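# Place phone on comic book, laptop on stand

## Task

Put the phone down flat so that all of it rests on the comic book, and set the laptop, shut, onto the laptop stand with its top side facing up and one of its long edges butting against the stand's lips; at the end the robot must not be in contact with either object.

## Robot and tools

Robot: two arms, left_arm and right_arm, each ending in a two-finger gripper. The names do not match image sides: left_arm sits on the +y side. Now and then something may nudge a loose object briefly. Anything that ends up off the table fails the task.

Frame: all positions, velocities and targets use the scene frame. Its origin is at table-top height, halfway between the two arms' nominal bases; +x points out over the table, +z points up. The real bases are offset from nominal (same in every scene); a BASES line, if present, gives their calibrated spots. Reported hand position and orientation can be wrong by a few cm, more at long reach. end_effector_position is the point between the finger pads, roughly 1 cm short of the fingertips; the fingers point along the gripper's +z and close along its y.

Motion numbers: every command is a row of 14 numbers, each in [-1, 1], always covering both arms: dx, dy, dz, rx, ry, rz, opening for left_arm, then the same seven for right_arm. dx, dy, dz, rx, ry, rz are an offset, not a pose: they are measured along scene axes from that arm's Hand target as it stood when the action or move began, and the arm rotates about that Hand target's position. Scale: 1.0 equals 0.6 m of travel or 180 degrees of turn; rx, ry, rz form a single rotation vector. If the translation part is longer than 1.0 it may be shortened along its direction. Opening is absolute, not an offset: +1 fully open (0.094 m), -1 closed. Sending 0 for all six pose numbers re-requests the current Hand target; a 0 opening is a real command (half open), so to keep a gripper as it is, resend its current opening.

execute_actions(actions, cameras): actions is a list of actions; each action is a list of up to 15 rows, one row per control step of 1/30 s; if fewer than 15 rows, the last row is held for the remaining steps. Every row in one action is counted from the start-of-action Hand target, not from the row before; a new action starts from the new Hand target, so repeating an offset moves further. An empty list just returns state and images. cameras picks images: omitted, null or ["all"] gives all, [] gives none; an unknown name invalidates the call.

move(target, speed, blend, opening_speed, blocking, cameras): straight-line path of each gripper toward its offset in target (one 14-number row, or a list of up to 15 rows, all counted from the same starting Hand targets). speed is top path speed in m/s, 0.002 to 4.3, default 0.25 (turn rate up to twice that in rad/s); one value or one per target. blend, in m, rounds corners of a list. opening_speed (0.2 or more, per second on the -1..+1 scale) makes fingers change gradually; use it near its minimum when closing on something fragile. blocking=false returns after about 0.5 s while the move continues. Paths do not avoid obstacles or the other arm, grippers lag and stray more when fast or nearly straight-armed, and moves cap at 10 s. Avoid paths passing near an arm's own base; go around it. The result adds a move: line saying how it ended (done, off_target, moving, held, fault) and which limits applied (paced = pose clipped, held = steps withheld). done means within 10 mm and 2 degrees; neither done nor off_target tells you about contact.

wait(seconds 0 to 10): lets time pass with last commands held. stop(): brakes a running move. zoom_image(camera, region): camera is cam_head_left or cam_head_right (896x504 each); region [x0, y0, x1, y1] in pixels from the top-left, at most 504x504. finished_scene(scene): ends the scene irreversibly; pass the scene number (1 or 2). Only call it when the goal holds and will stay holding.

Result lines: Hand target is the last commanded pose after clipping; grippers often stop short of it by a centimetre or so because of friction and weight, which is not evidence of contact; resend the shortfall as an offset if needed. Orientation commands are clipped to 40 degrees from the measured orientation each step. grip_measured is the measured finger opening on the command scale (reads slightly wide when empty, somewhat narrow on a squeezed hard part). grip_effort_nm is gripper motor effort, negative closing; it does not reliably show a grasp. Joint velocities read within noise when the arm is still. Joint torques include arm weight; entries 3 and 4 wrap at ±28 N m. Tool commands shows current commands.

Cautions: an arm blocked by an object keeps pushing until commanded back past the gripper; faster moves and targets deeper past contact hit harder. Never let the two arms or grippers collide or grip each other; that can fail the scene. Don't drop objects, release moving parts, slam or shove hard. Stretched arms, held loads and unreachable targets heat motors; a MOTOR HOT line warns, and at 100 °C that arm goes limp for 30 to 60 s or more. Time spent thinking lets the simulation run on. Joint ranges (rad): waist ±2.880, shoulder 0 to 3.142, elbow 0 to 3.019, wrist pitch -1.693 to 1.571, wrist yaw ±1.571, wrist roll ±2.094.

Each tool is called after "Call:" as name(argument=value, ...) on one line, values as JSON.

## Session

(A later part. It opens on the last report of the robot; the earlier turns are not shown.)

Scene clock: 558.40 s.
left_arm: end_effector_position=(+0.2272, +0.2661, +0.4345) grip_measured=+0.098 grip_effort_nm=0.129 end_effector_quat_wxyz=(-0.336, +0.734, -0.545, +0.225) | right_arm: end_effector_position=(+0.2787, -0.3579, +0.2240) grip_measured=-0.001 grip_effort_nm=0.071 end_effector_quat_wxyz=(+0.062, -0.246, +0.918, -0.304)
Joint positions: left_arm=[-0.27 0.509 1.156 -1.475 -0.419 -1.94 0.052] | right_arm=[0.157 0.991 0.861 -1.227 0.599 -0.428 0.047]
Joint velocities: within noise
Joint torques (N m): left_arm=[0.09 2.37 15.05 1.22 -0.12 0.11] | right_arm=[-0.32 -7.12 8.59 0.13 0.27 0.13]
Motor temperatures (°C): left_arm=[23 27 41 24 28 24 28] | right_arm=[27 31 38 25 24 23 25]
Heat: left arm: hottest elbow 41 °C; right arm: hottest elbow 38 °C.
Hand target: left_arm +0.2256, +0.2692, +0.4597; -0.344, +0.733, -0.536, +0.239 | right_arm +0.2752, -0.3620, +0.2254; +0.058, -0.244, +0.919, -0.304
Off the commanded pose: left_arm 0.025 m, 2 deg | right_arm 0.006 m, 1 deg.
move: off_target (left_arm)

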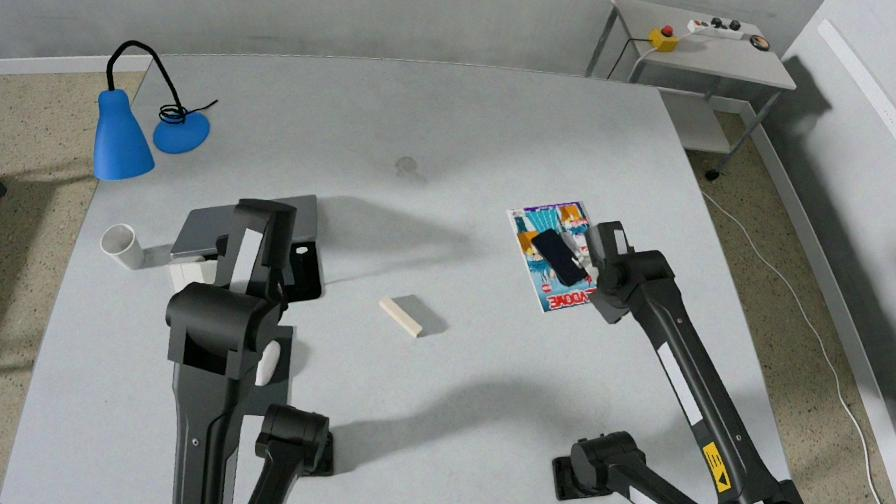

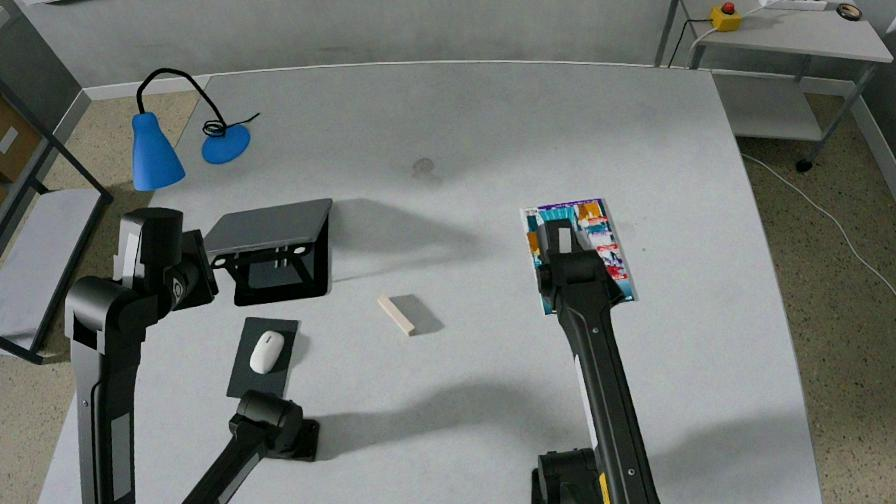

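Call:
move(target=[[0.16,0.203,-0.3,0.006,-0.033,-0.044,-1,0,0,0,0,0,0,0],[0.2,0.203,-0.462,0.006,-0.033,-0.044,-1,0,0,0,0,0,0,0]], speed=0.25, blend=0.02)

Call:
zoom_image(camera="cam_head_right", region=[190, 190, 350, 310])

Call:
zoom_image(camera="cam_head_left", region=[160, 190, 330, 310])

Scene clock: 583.63 s.
left_arm: end_effector_position=(+0.3419, +0.3942, +0.1861) grip_measured=-0.981 grip_effort_nm=-0.994 end_effector_quat_wxyz=(-0.362, +0.680, -0.567, +0.292) | right_arm: end_effector_position=(+0.2787, -0.3579, +0.2240) grip_measured=-0.001 grip_effort_nm=0.066 end_effector_quat_wxyz=(+0.062, -0.246, +0.918, -0.304)
Joint positions: left_arm=[0.595 0.735 0.453 -0.367 0.347 -1.301 0.001] | right_arm=[0.157 0.991 0.861 -1.227 0.599 -0.428 0.047]
Joint velocities: within noise
Joint torques (N m): left_arm=[-2.37 -3.14 10.8 2.58 -0.02 -0.01] | right_arm=[-0.38 -7.24 8.61 0.13 0.29 0.13]
Motor temperatures (°C): left_arm=[23 26 43 24 27 24 28] | right_arm=[27 31 38 25 24 23 25]
Heat: left arm: hottest elbow 43 °C; right arm: hottest elbow 38 °C.
Hand target: left_arm +0.3456, +0.3910, +0.1825; -0.361, +0.678, -0.569, +0.295 | right_arm +0.2752, -0.3620, +0.2254; +0.058, -0.244, +0.919, -0.304
Off the commanded pose: left_arm 0.006 m, 1 deg | right_arm 0.006 m, 1 deg.
move: done

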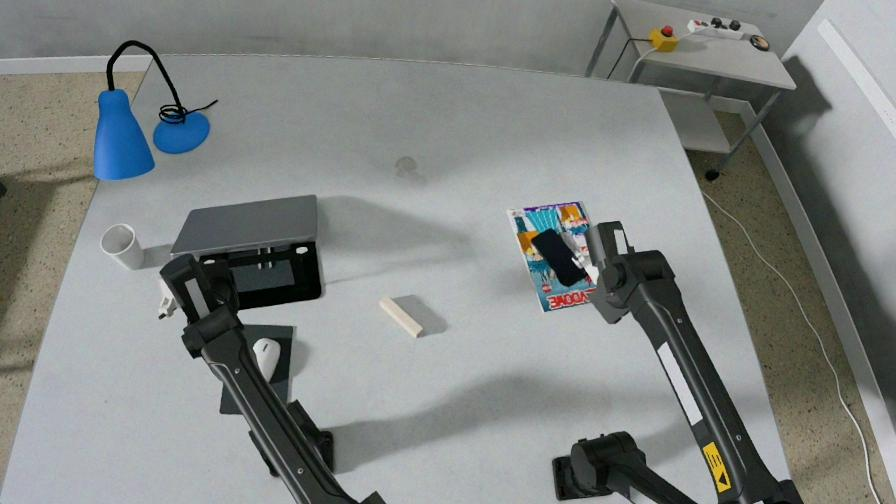

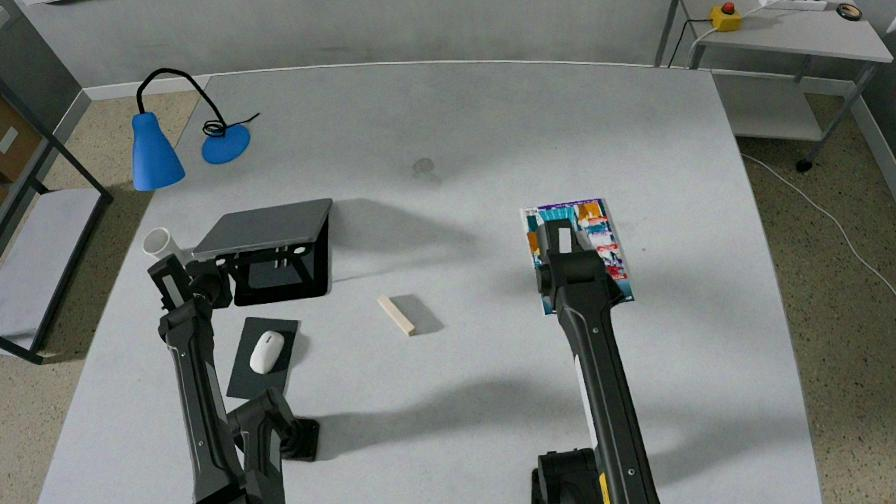

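Scaled by 3.150.

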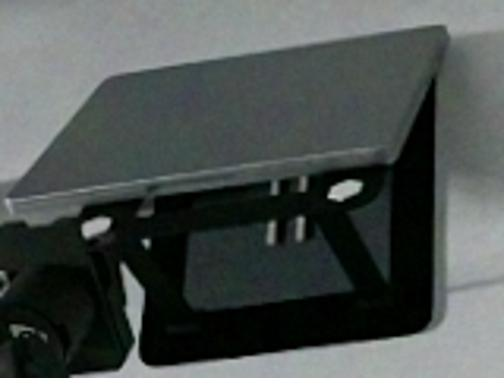

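Scaled by 2.965.

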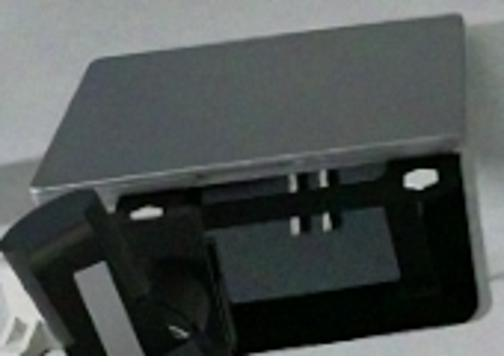

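Call:
move(target=[0.055,0.01,-0.045,0,0,0,-1,0,0,0,0,0,0,0], speed=0.06)

Call:
zoom_image(camera="cam_head_right", region=[190, 190, 350, 310])

Call:
zoom_image(camera="cam_head_left", region=[160, 190, 330, 310])

Scene clock: 592.17 s.
left_arm: end_effector_position=(+0.3768, +0.4022, +0.1621) grip_measured=-0.981 grip_effort_nm=-0.994 end_effector_quat_wxyz=(-0.364, +0.679, -0.567, +0.292) | right_arm: end_effector_position=(+0.2787, -0.3579, +0.2240) grip_measured=-0.001 grip_effort_nm=0.066 end_effector_quat_wxyz=(+0.062, -0.246, +0.918, -0.304)
Joint positions: left_arm=[0.539 0.908 0.453 -0.177 0.301 -1.336 0.001] | right_arm=[0.157 0.991 0.861 -1.227 0.599 -0.428 0.047]
Joint velocities: within noise
Joint torques (N m): left_arm=[-2.9 -4.89 9.76 2.36 -0.11 -0.04] | right_arm=[-0.38 -7.24 8.61 0.12 0.29 0.13]
Motor temperatures (°C): left_arm=[23 26 42 24 27 24 29] | right_arm=[26 31 39 25 24 23 25]
Heat: left arm: hottest elbow 42 °C; right arm: hottest elbow 39 °C.
Hand target: left_arm +0.3786, +0.3970, +0.1556; -0.361, +0.678, -0.569, +0.295 | right_arm +0.2752, -0.3620, +0.2254; +0.058, -0.244, +0.919, -0.304
Off the commanded pose: left_arm 0.009 m, 1 deg | right_arm 0.006 m, 1 deg.
move: done

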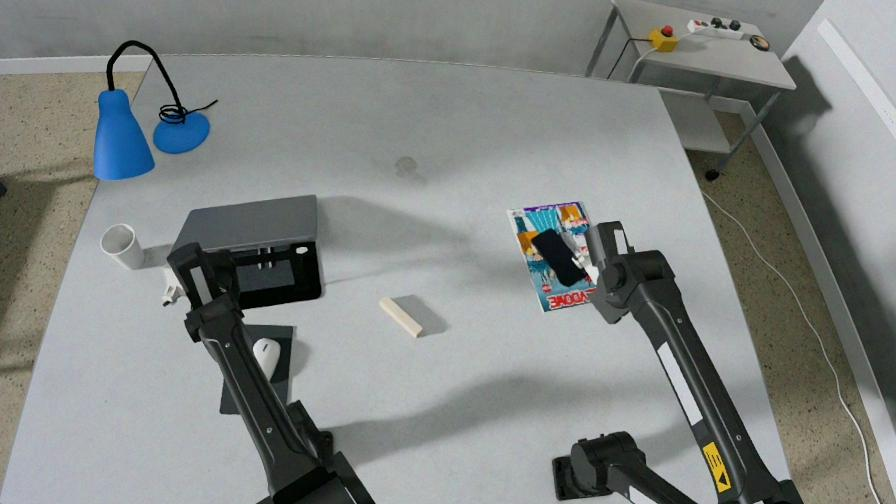

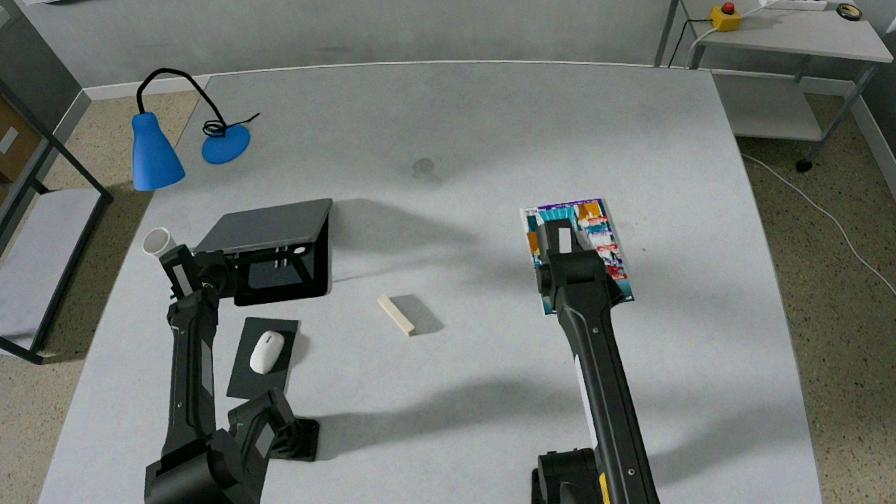

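Scaled by 3.150.

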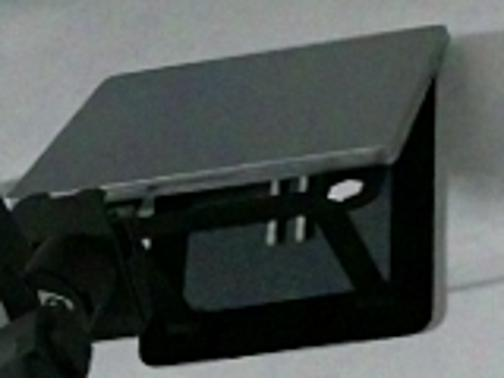

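Scaled by 2.965.

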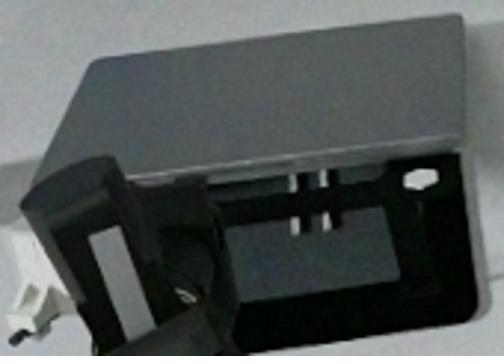

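Call:
move(target=[[-0.015,-0.05,0.0,0,0,0,-1,0,0,0,0,0,0,0],[0.045,-0.045,-0.022,0,0,0,-1,0,0,0,0,0,0,0]], speed=0.05)

Call:
zoom_image(camera="cam_head_right", region=[190, 190, 350, 310])

Call:
zoom_image(camera="cam_head_left", region=[160, 190, 330, 310])

Scene clock: 597.77 s.
left_arm: end_effector_position=(+0.3962, +0.3714, +0.1423) grip_measured=-0.981 grip_effort_nm=-0.984 end_effector_quat_wxyz=(-0.367, +0.678, -0.564, +0.296) | right_arm: end_effector_position=(+0.2787, -0.3579, +0.2240) grip_measured=-0.001 grip_effort_nm=0.061 end_effector_quat_wxyz=(+0.062, -0.246, +0.918, -0.304)
Joint positions: left_arm=[0.393 0.96 0.408 -0.048 0.186 -1.431 0.001] | right_arm=[0.157 0.991 0.861 -1.227 0.599 -0.428 0.047]
Joint velocities: within noise
Joint torques (N m): left_arm=[-2.26 -3.02 12.88 1.44 -0.23 0.11] | right_arm=[-0.38 -7.18 8.62 0.13 0.29 0.14]
Motor temperatures (°C): left_arm=[23 26 41 24 27 24 29] | right_arm=[26 31 39 25 24 23 25]
Heat: left arm: hottest elbow 41 °C; right arm: hottest elbow 39 °C.
Hand target: left_arm +0.4056, +0.3699, +0.1423; -0.361, +0.678, -0.569, +0.295 | right_arm +0.2752, -0.3620, +0.2254; +0.058, -0.244, +0.919, -0.304
Off the commanded pose: left_arm 0.009 m, 1 deg | right_arm 0.006 m, 1 deg.
move: done

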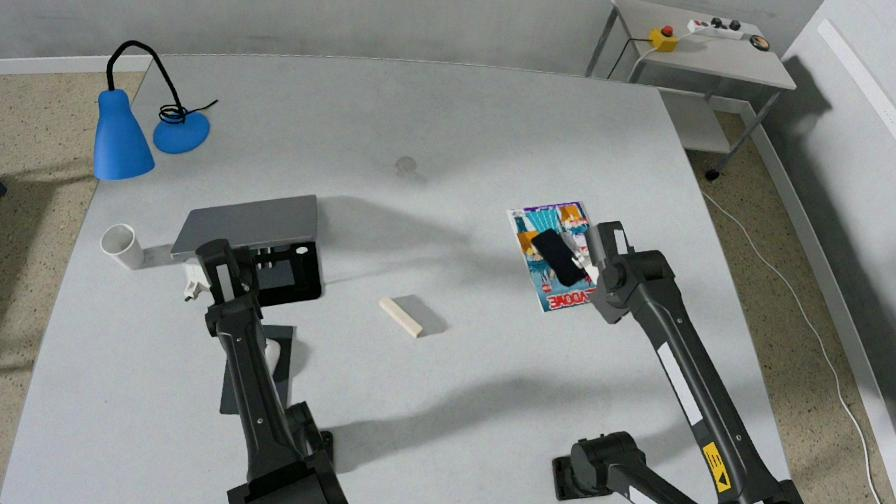

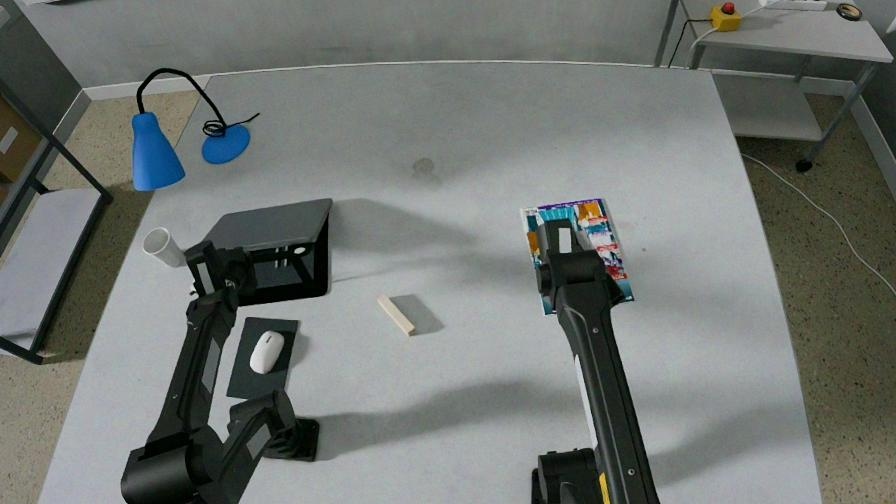

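Scaled by 3.150.

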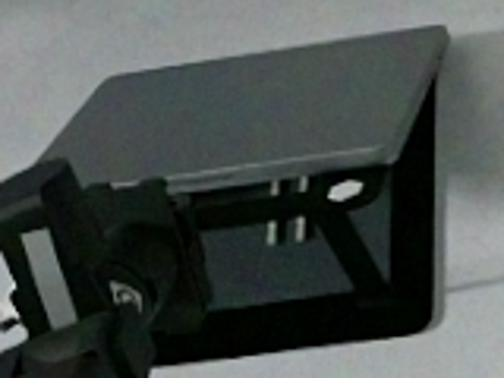

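Scaled by 2.965.

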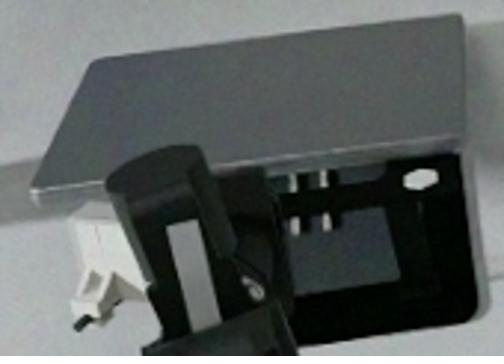

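Call:
move(target=[0.025,0.004,-0.012,0,0,0,-1,0,0,0,0,0,0,0], speed=0.05)

Call:
zoom_image(camera="cam_head_right", region=[190, 190, 350, 310])

Call:
zoom_image(camera="cam_head_left", region=[160, 190, 330, 310])

Scene clock: 602.13 s.
left_arm: end_effector_position=(+0.4113, +0.3739, +0.1379) grip_measured=-0.981 grip_effort_nm=-0.979 end_effector_quat_wxyz=(-0.368, +0.678, -0.562, +0.298) | right_arm: end_effector_position=(+0.2787, -0.3579, +0.2240) grip_measured=-0.001 grip_effort_nm=0.066 end_effector_quat_wxyz=(+0.062, -0.246, +0.918, -0.304)
Joint positions: left_arm=[0.379 1.029 0.428 0.007 0.175 -1.442 0.001] | right_arm=[0.157 0.991 0.861 -1.227 0.599 -0.428 0.047]
Joint velocities: within noise
Joint torques (N m): left_arm=[-2.55 -3.78 12.46 1.44 -0.23 0.07] | right_arm=[-0.38 -7.24 8.61 0.13 0.28 0.13]
Motor temperatures (°C): left_arm=[23 26 41 24 27 24 29] | right_arm=[26 31 39 25 24 23 25]
Heat: left arm: hottest elbow 41 °C; right arm: hottest elbow 39 °C.
Hand target: left_arm +0.4206, +0.3724, +0.1351; -0.361, +0.678, -0.569, +0.295 | right_arm +0.2752, -0.3620, +0.2254; +0.058, -0.244, +0.919, -0.304
Off the commanded pose: left_arm 0.010 m, 1 deg | right_arm 0.006 m, 1 deg.
move: done

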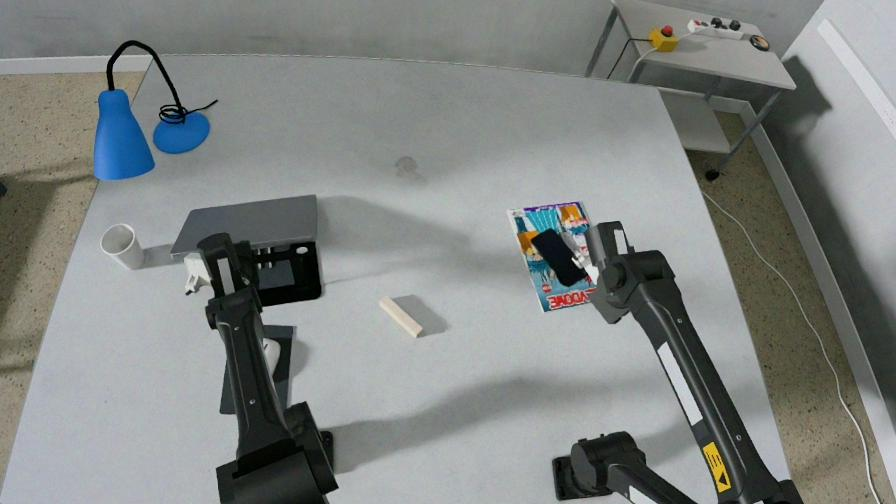

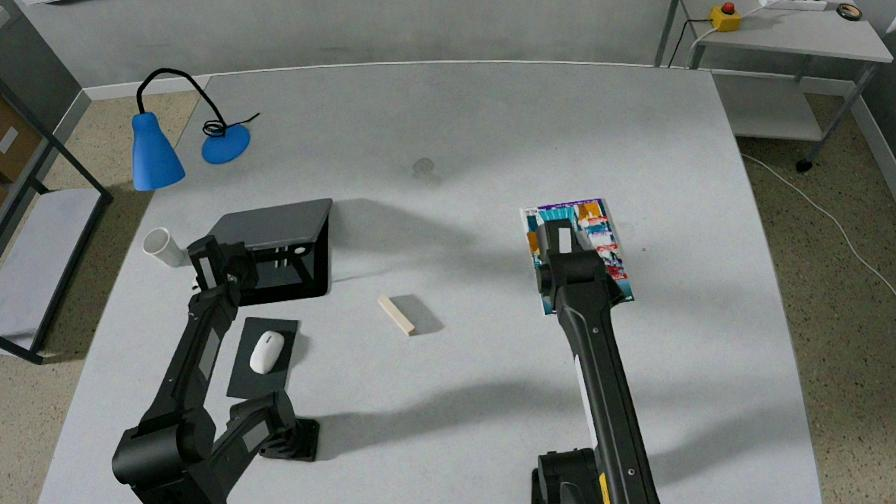

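Scaled by 3.150.

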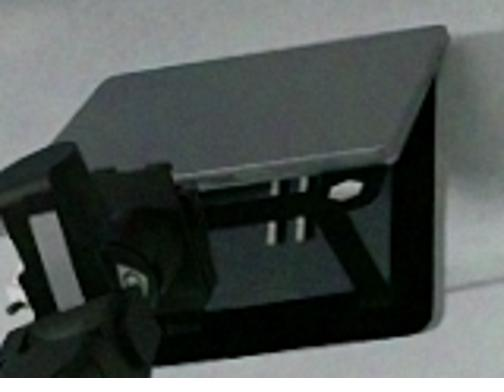

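Scaled by 2.965.

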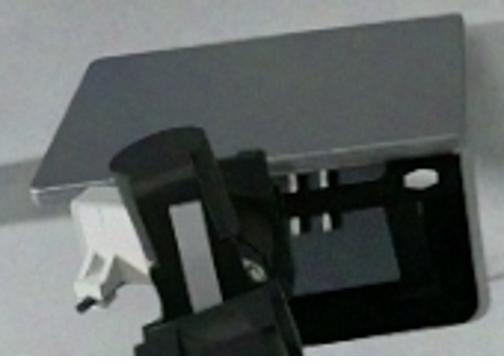

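Call:
move(target=[0.02,0.003,-0.006,0,0,0,-1,0,0,0,0,0,0,0], speed=0.05)

Call:
zoom_image(camera="cam_head_right", region=[190, 190, 350, 310])

Call:
zoom_image(camera="cam_head_left", region=[160, 190, 330, 310])

Scene clock: 606.47 s.
left_arm: end_effector_position=(+0.4161, +0.3747, +0.1357) grip_measured=-0.982 grip_effort_nm=-0.974 end_effector_quat_wxyz=(-0.367, +0.680, -0.560, +0.299) | right_arm: end_effector_position=(+0.2787, -0.3579, +0.2240) grip_measured=-0.001 grip_effort_nm=0.066 end_effector_quat_wxyz=(+0.062, -0.246, +0.918, -0.304)
Joint positions: left_arm=[0.374 1.052 0.435 0.023 0.17 -1.451 0.001] | right_arm=[0.157 0.991 0.861 -1.227 0.599 -0.428 0.047]
Joint velocities: within noise
Joint torques (N m): left_arm=[-2.9 -1.61 13.11 1.98 -0.37 0.13] | right_arm=[-0.38 -7.24 8.61 0.12 0.28 0.13]
Motor temperatures (°C): left_arm=[23 26 40 24 27 24 29] | right_arm=[26 31 39 25 24 23 25]
Heat: left arm: hottest elbow 40 °C; right arm: hottest elbow 39 °C.
Hand target: left_arm +0.4326, +0.3741, +0.1315; -0.361, +0.678, -0.569, +0.295 | right_arm +0.2752, -0.3620, +0.2254; +0.058, -0.244, +0.919, -0.304
Off the commanded pose: left_arm 0.017 m, 1 deg | right_arm 0.006 m, 1 deg.
move: off_target (left_arm)

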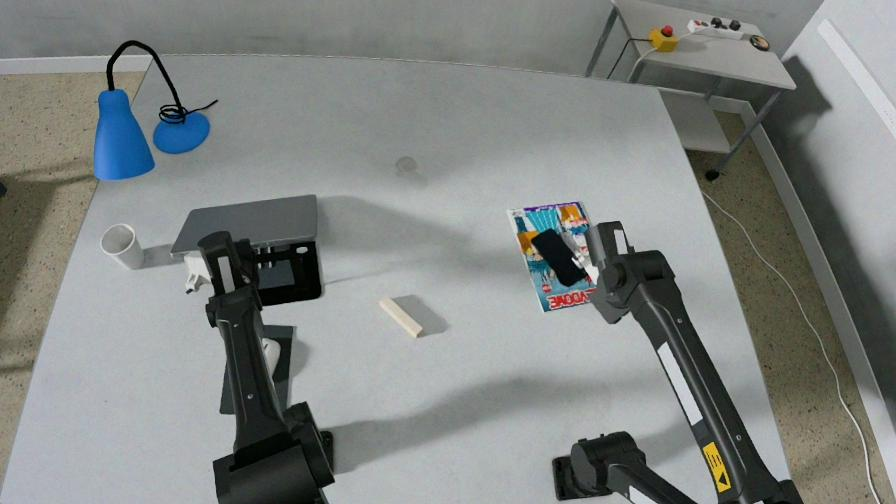

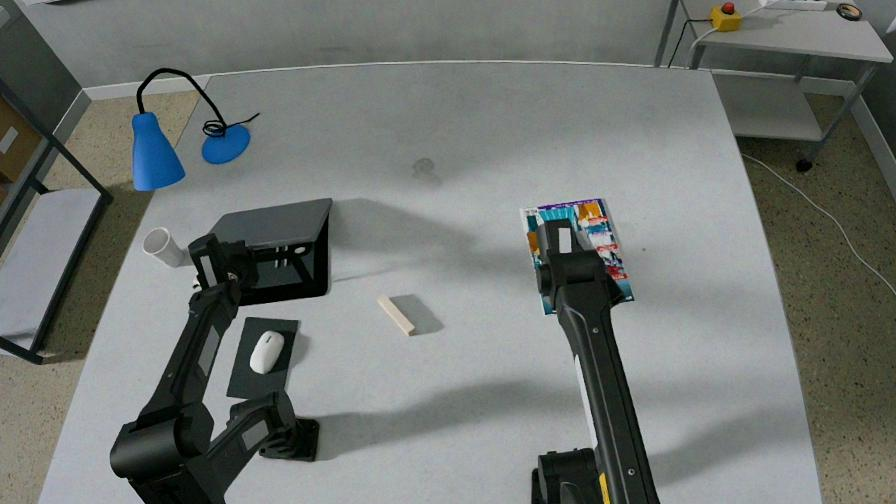

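Scaled by 3.150.

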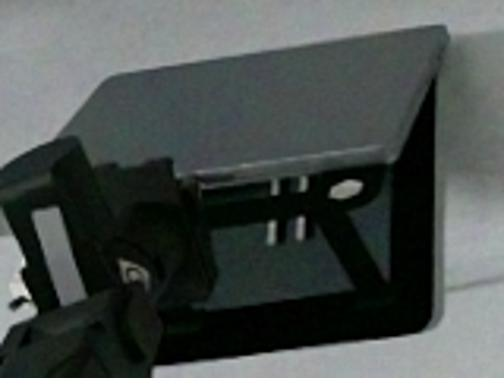

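Scaled by 2.965.

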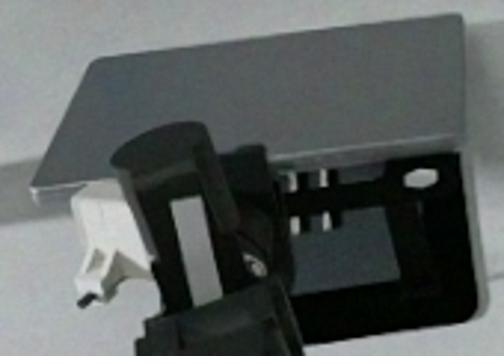

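Call:
move(target=[[-0.12,-0.02,0.08,0,0,0,-1,0,0,0,0,0,0,0],[-0.22,-0.05,0.3,0,0,0,-1,0,0.0,0.1,0,0,0,0]], speed=0.2, blend=0.02)

Call:
zoom_image(camera="cam_head_right", region=[190, 190, 350, 310])

Call:
zoom_image(camera="cam_head_left", region=[160, 180, 330, 310])

Call:
zoom_image(camera="cam_head_left", region=[490, 190, 640, 330])

Scene clock: 611.93 s.
left_arm: end_effector_position=(+0.2971, +0.3374, +0.2700) grip_measured=-0.982 grip_effort_nm=-0.969 end_effector_quat_wxyz=(-0.331, +0.690, -0.576, +0.287) | right_arm: end_effector_position=(+0.2644, -0.3603, +0.2572) grip_measured=-0.001 grip_effort_nm=0.066 end_effector_quat_wxyz=(+0.032, -0.256, +0.918, -0.301)
Joint positions: left_arm=[0.477 0.479 0.631 -0.845 0.269 -1.373 0.001] | right_arm=[0.156 0.979 0.948 -1.388 0.599 -0.429 0.047]
Joint velocities: within noise
Joint torques (N m): left_arm=[-1.14 -1.14 18.69 1.1 0.13 0.22] | right_arm=[-0.32 -7 13.15 0.09 0.32 0.14]
Motor temperatures (°C): left_arm=[23 26 40 24 27 24 29] | right_arm=[26 31 39 25 24 23 25]
Heat: left arm: hottest elbow 40 °C; right arm: hottest elbow 39 °C.
Hand target: left_arm +0.3006, +0.3441, +0.3115; -0.361, +0.677, -0.569, +0.295 | right_arm +0.2751, -0.3621, +0.2853; +0.058, -0.244, +0.919, -0.304
Off the commanded pose: left_arm 0.042 m, 4 deg | right_arm 0.030 m, 3 deg.
move: off_target (left_arm, right_arm)

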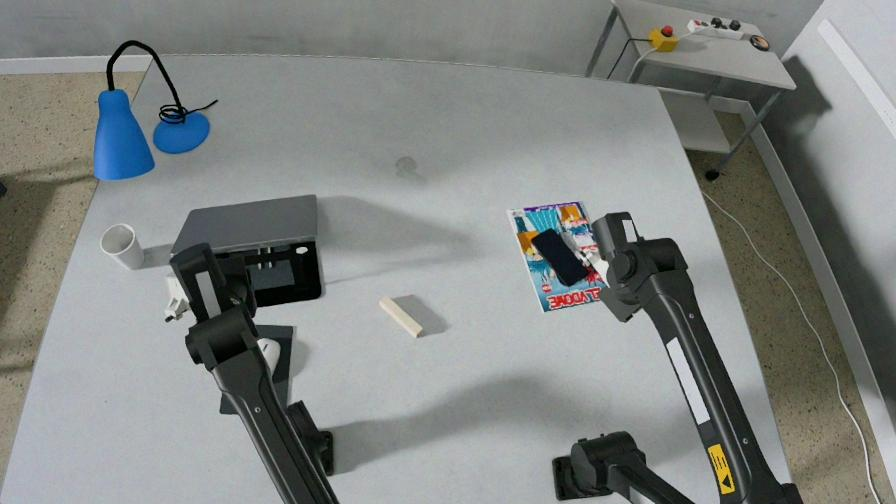

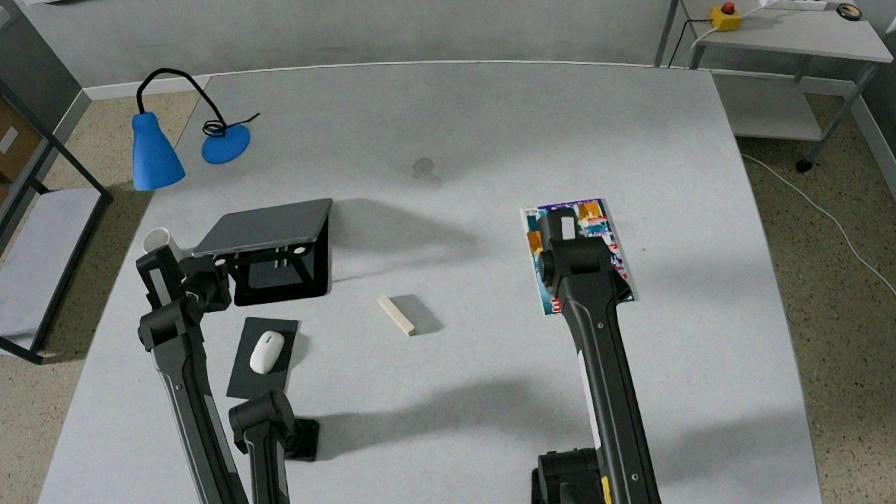

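Scaled by 3.150.

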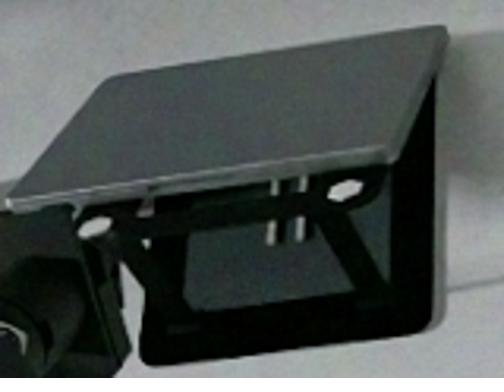

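Scaled by 2.965.

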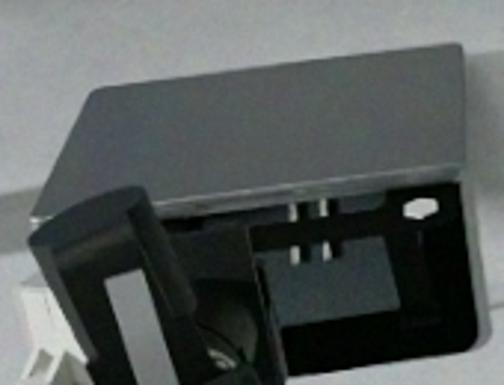

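Scaled by 3.360.

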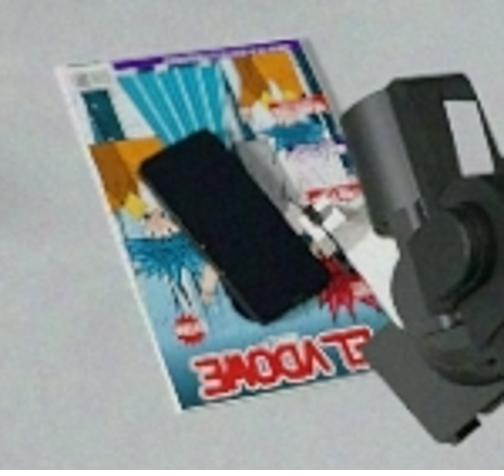

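Call:
finished_scene(scene=1)

The scene is finished: the task was done.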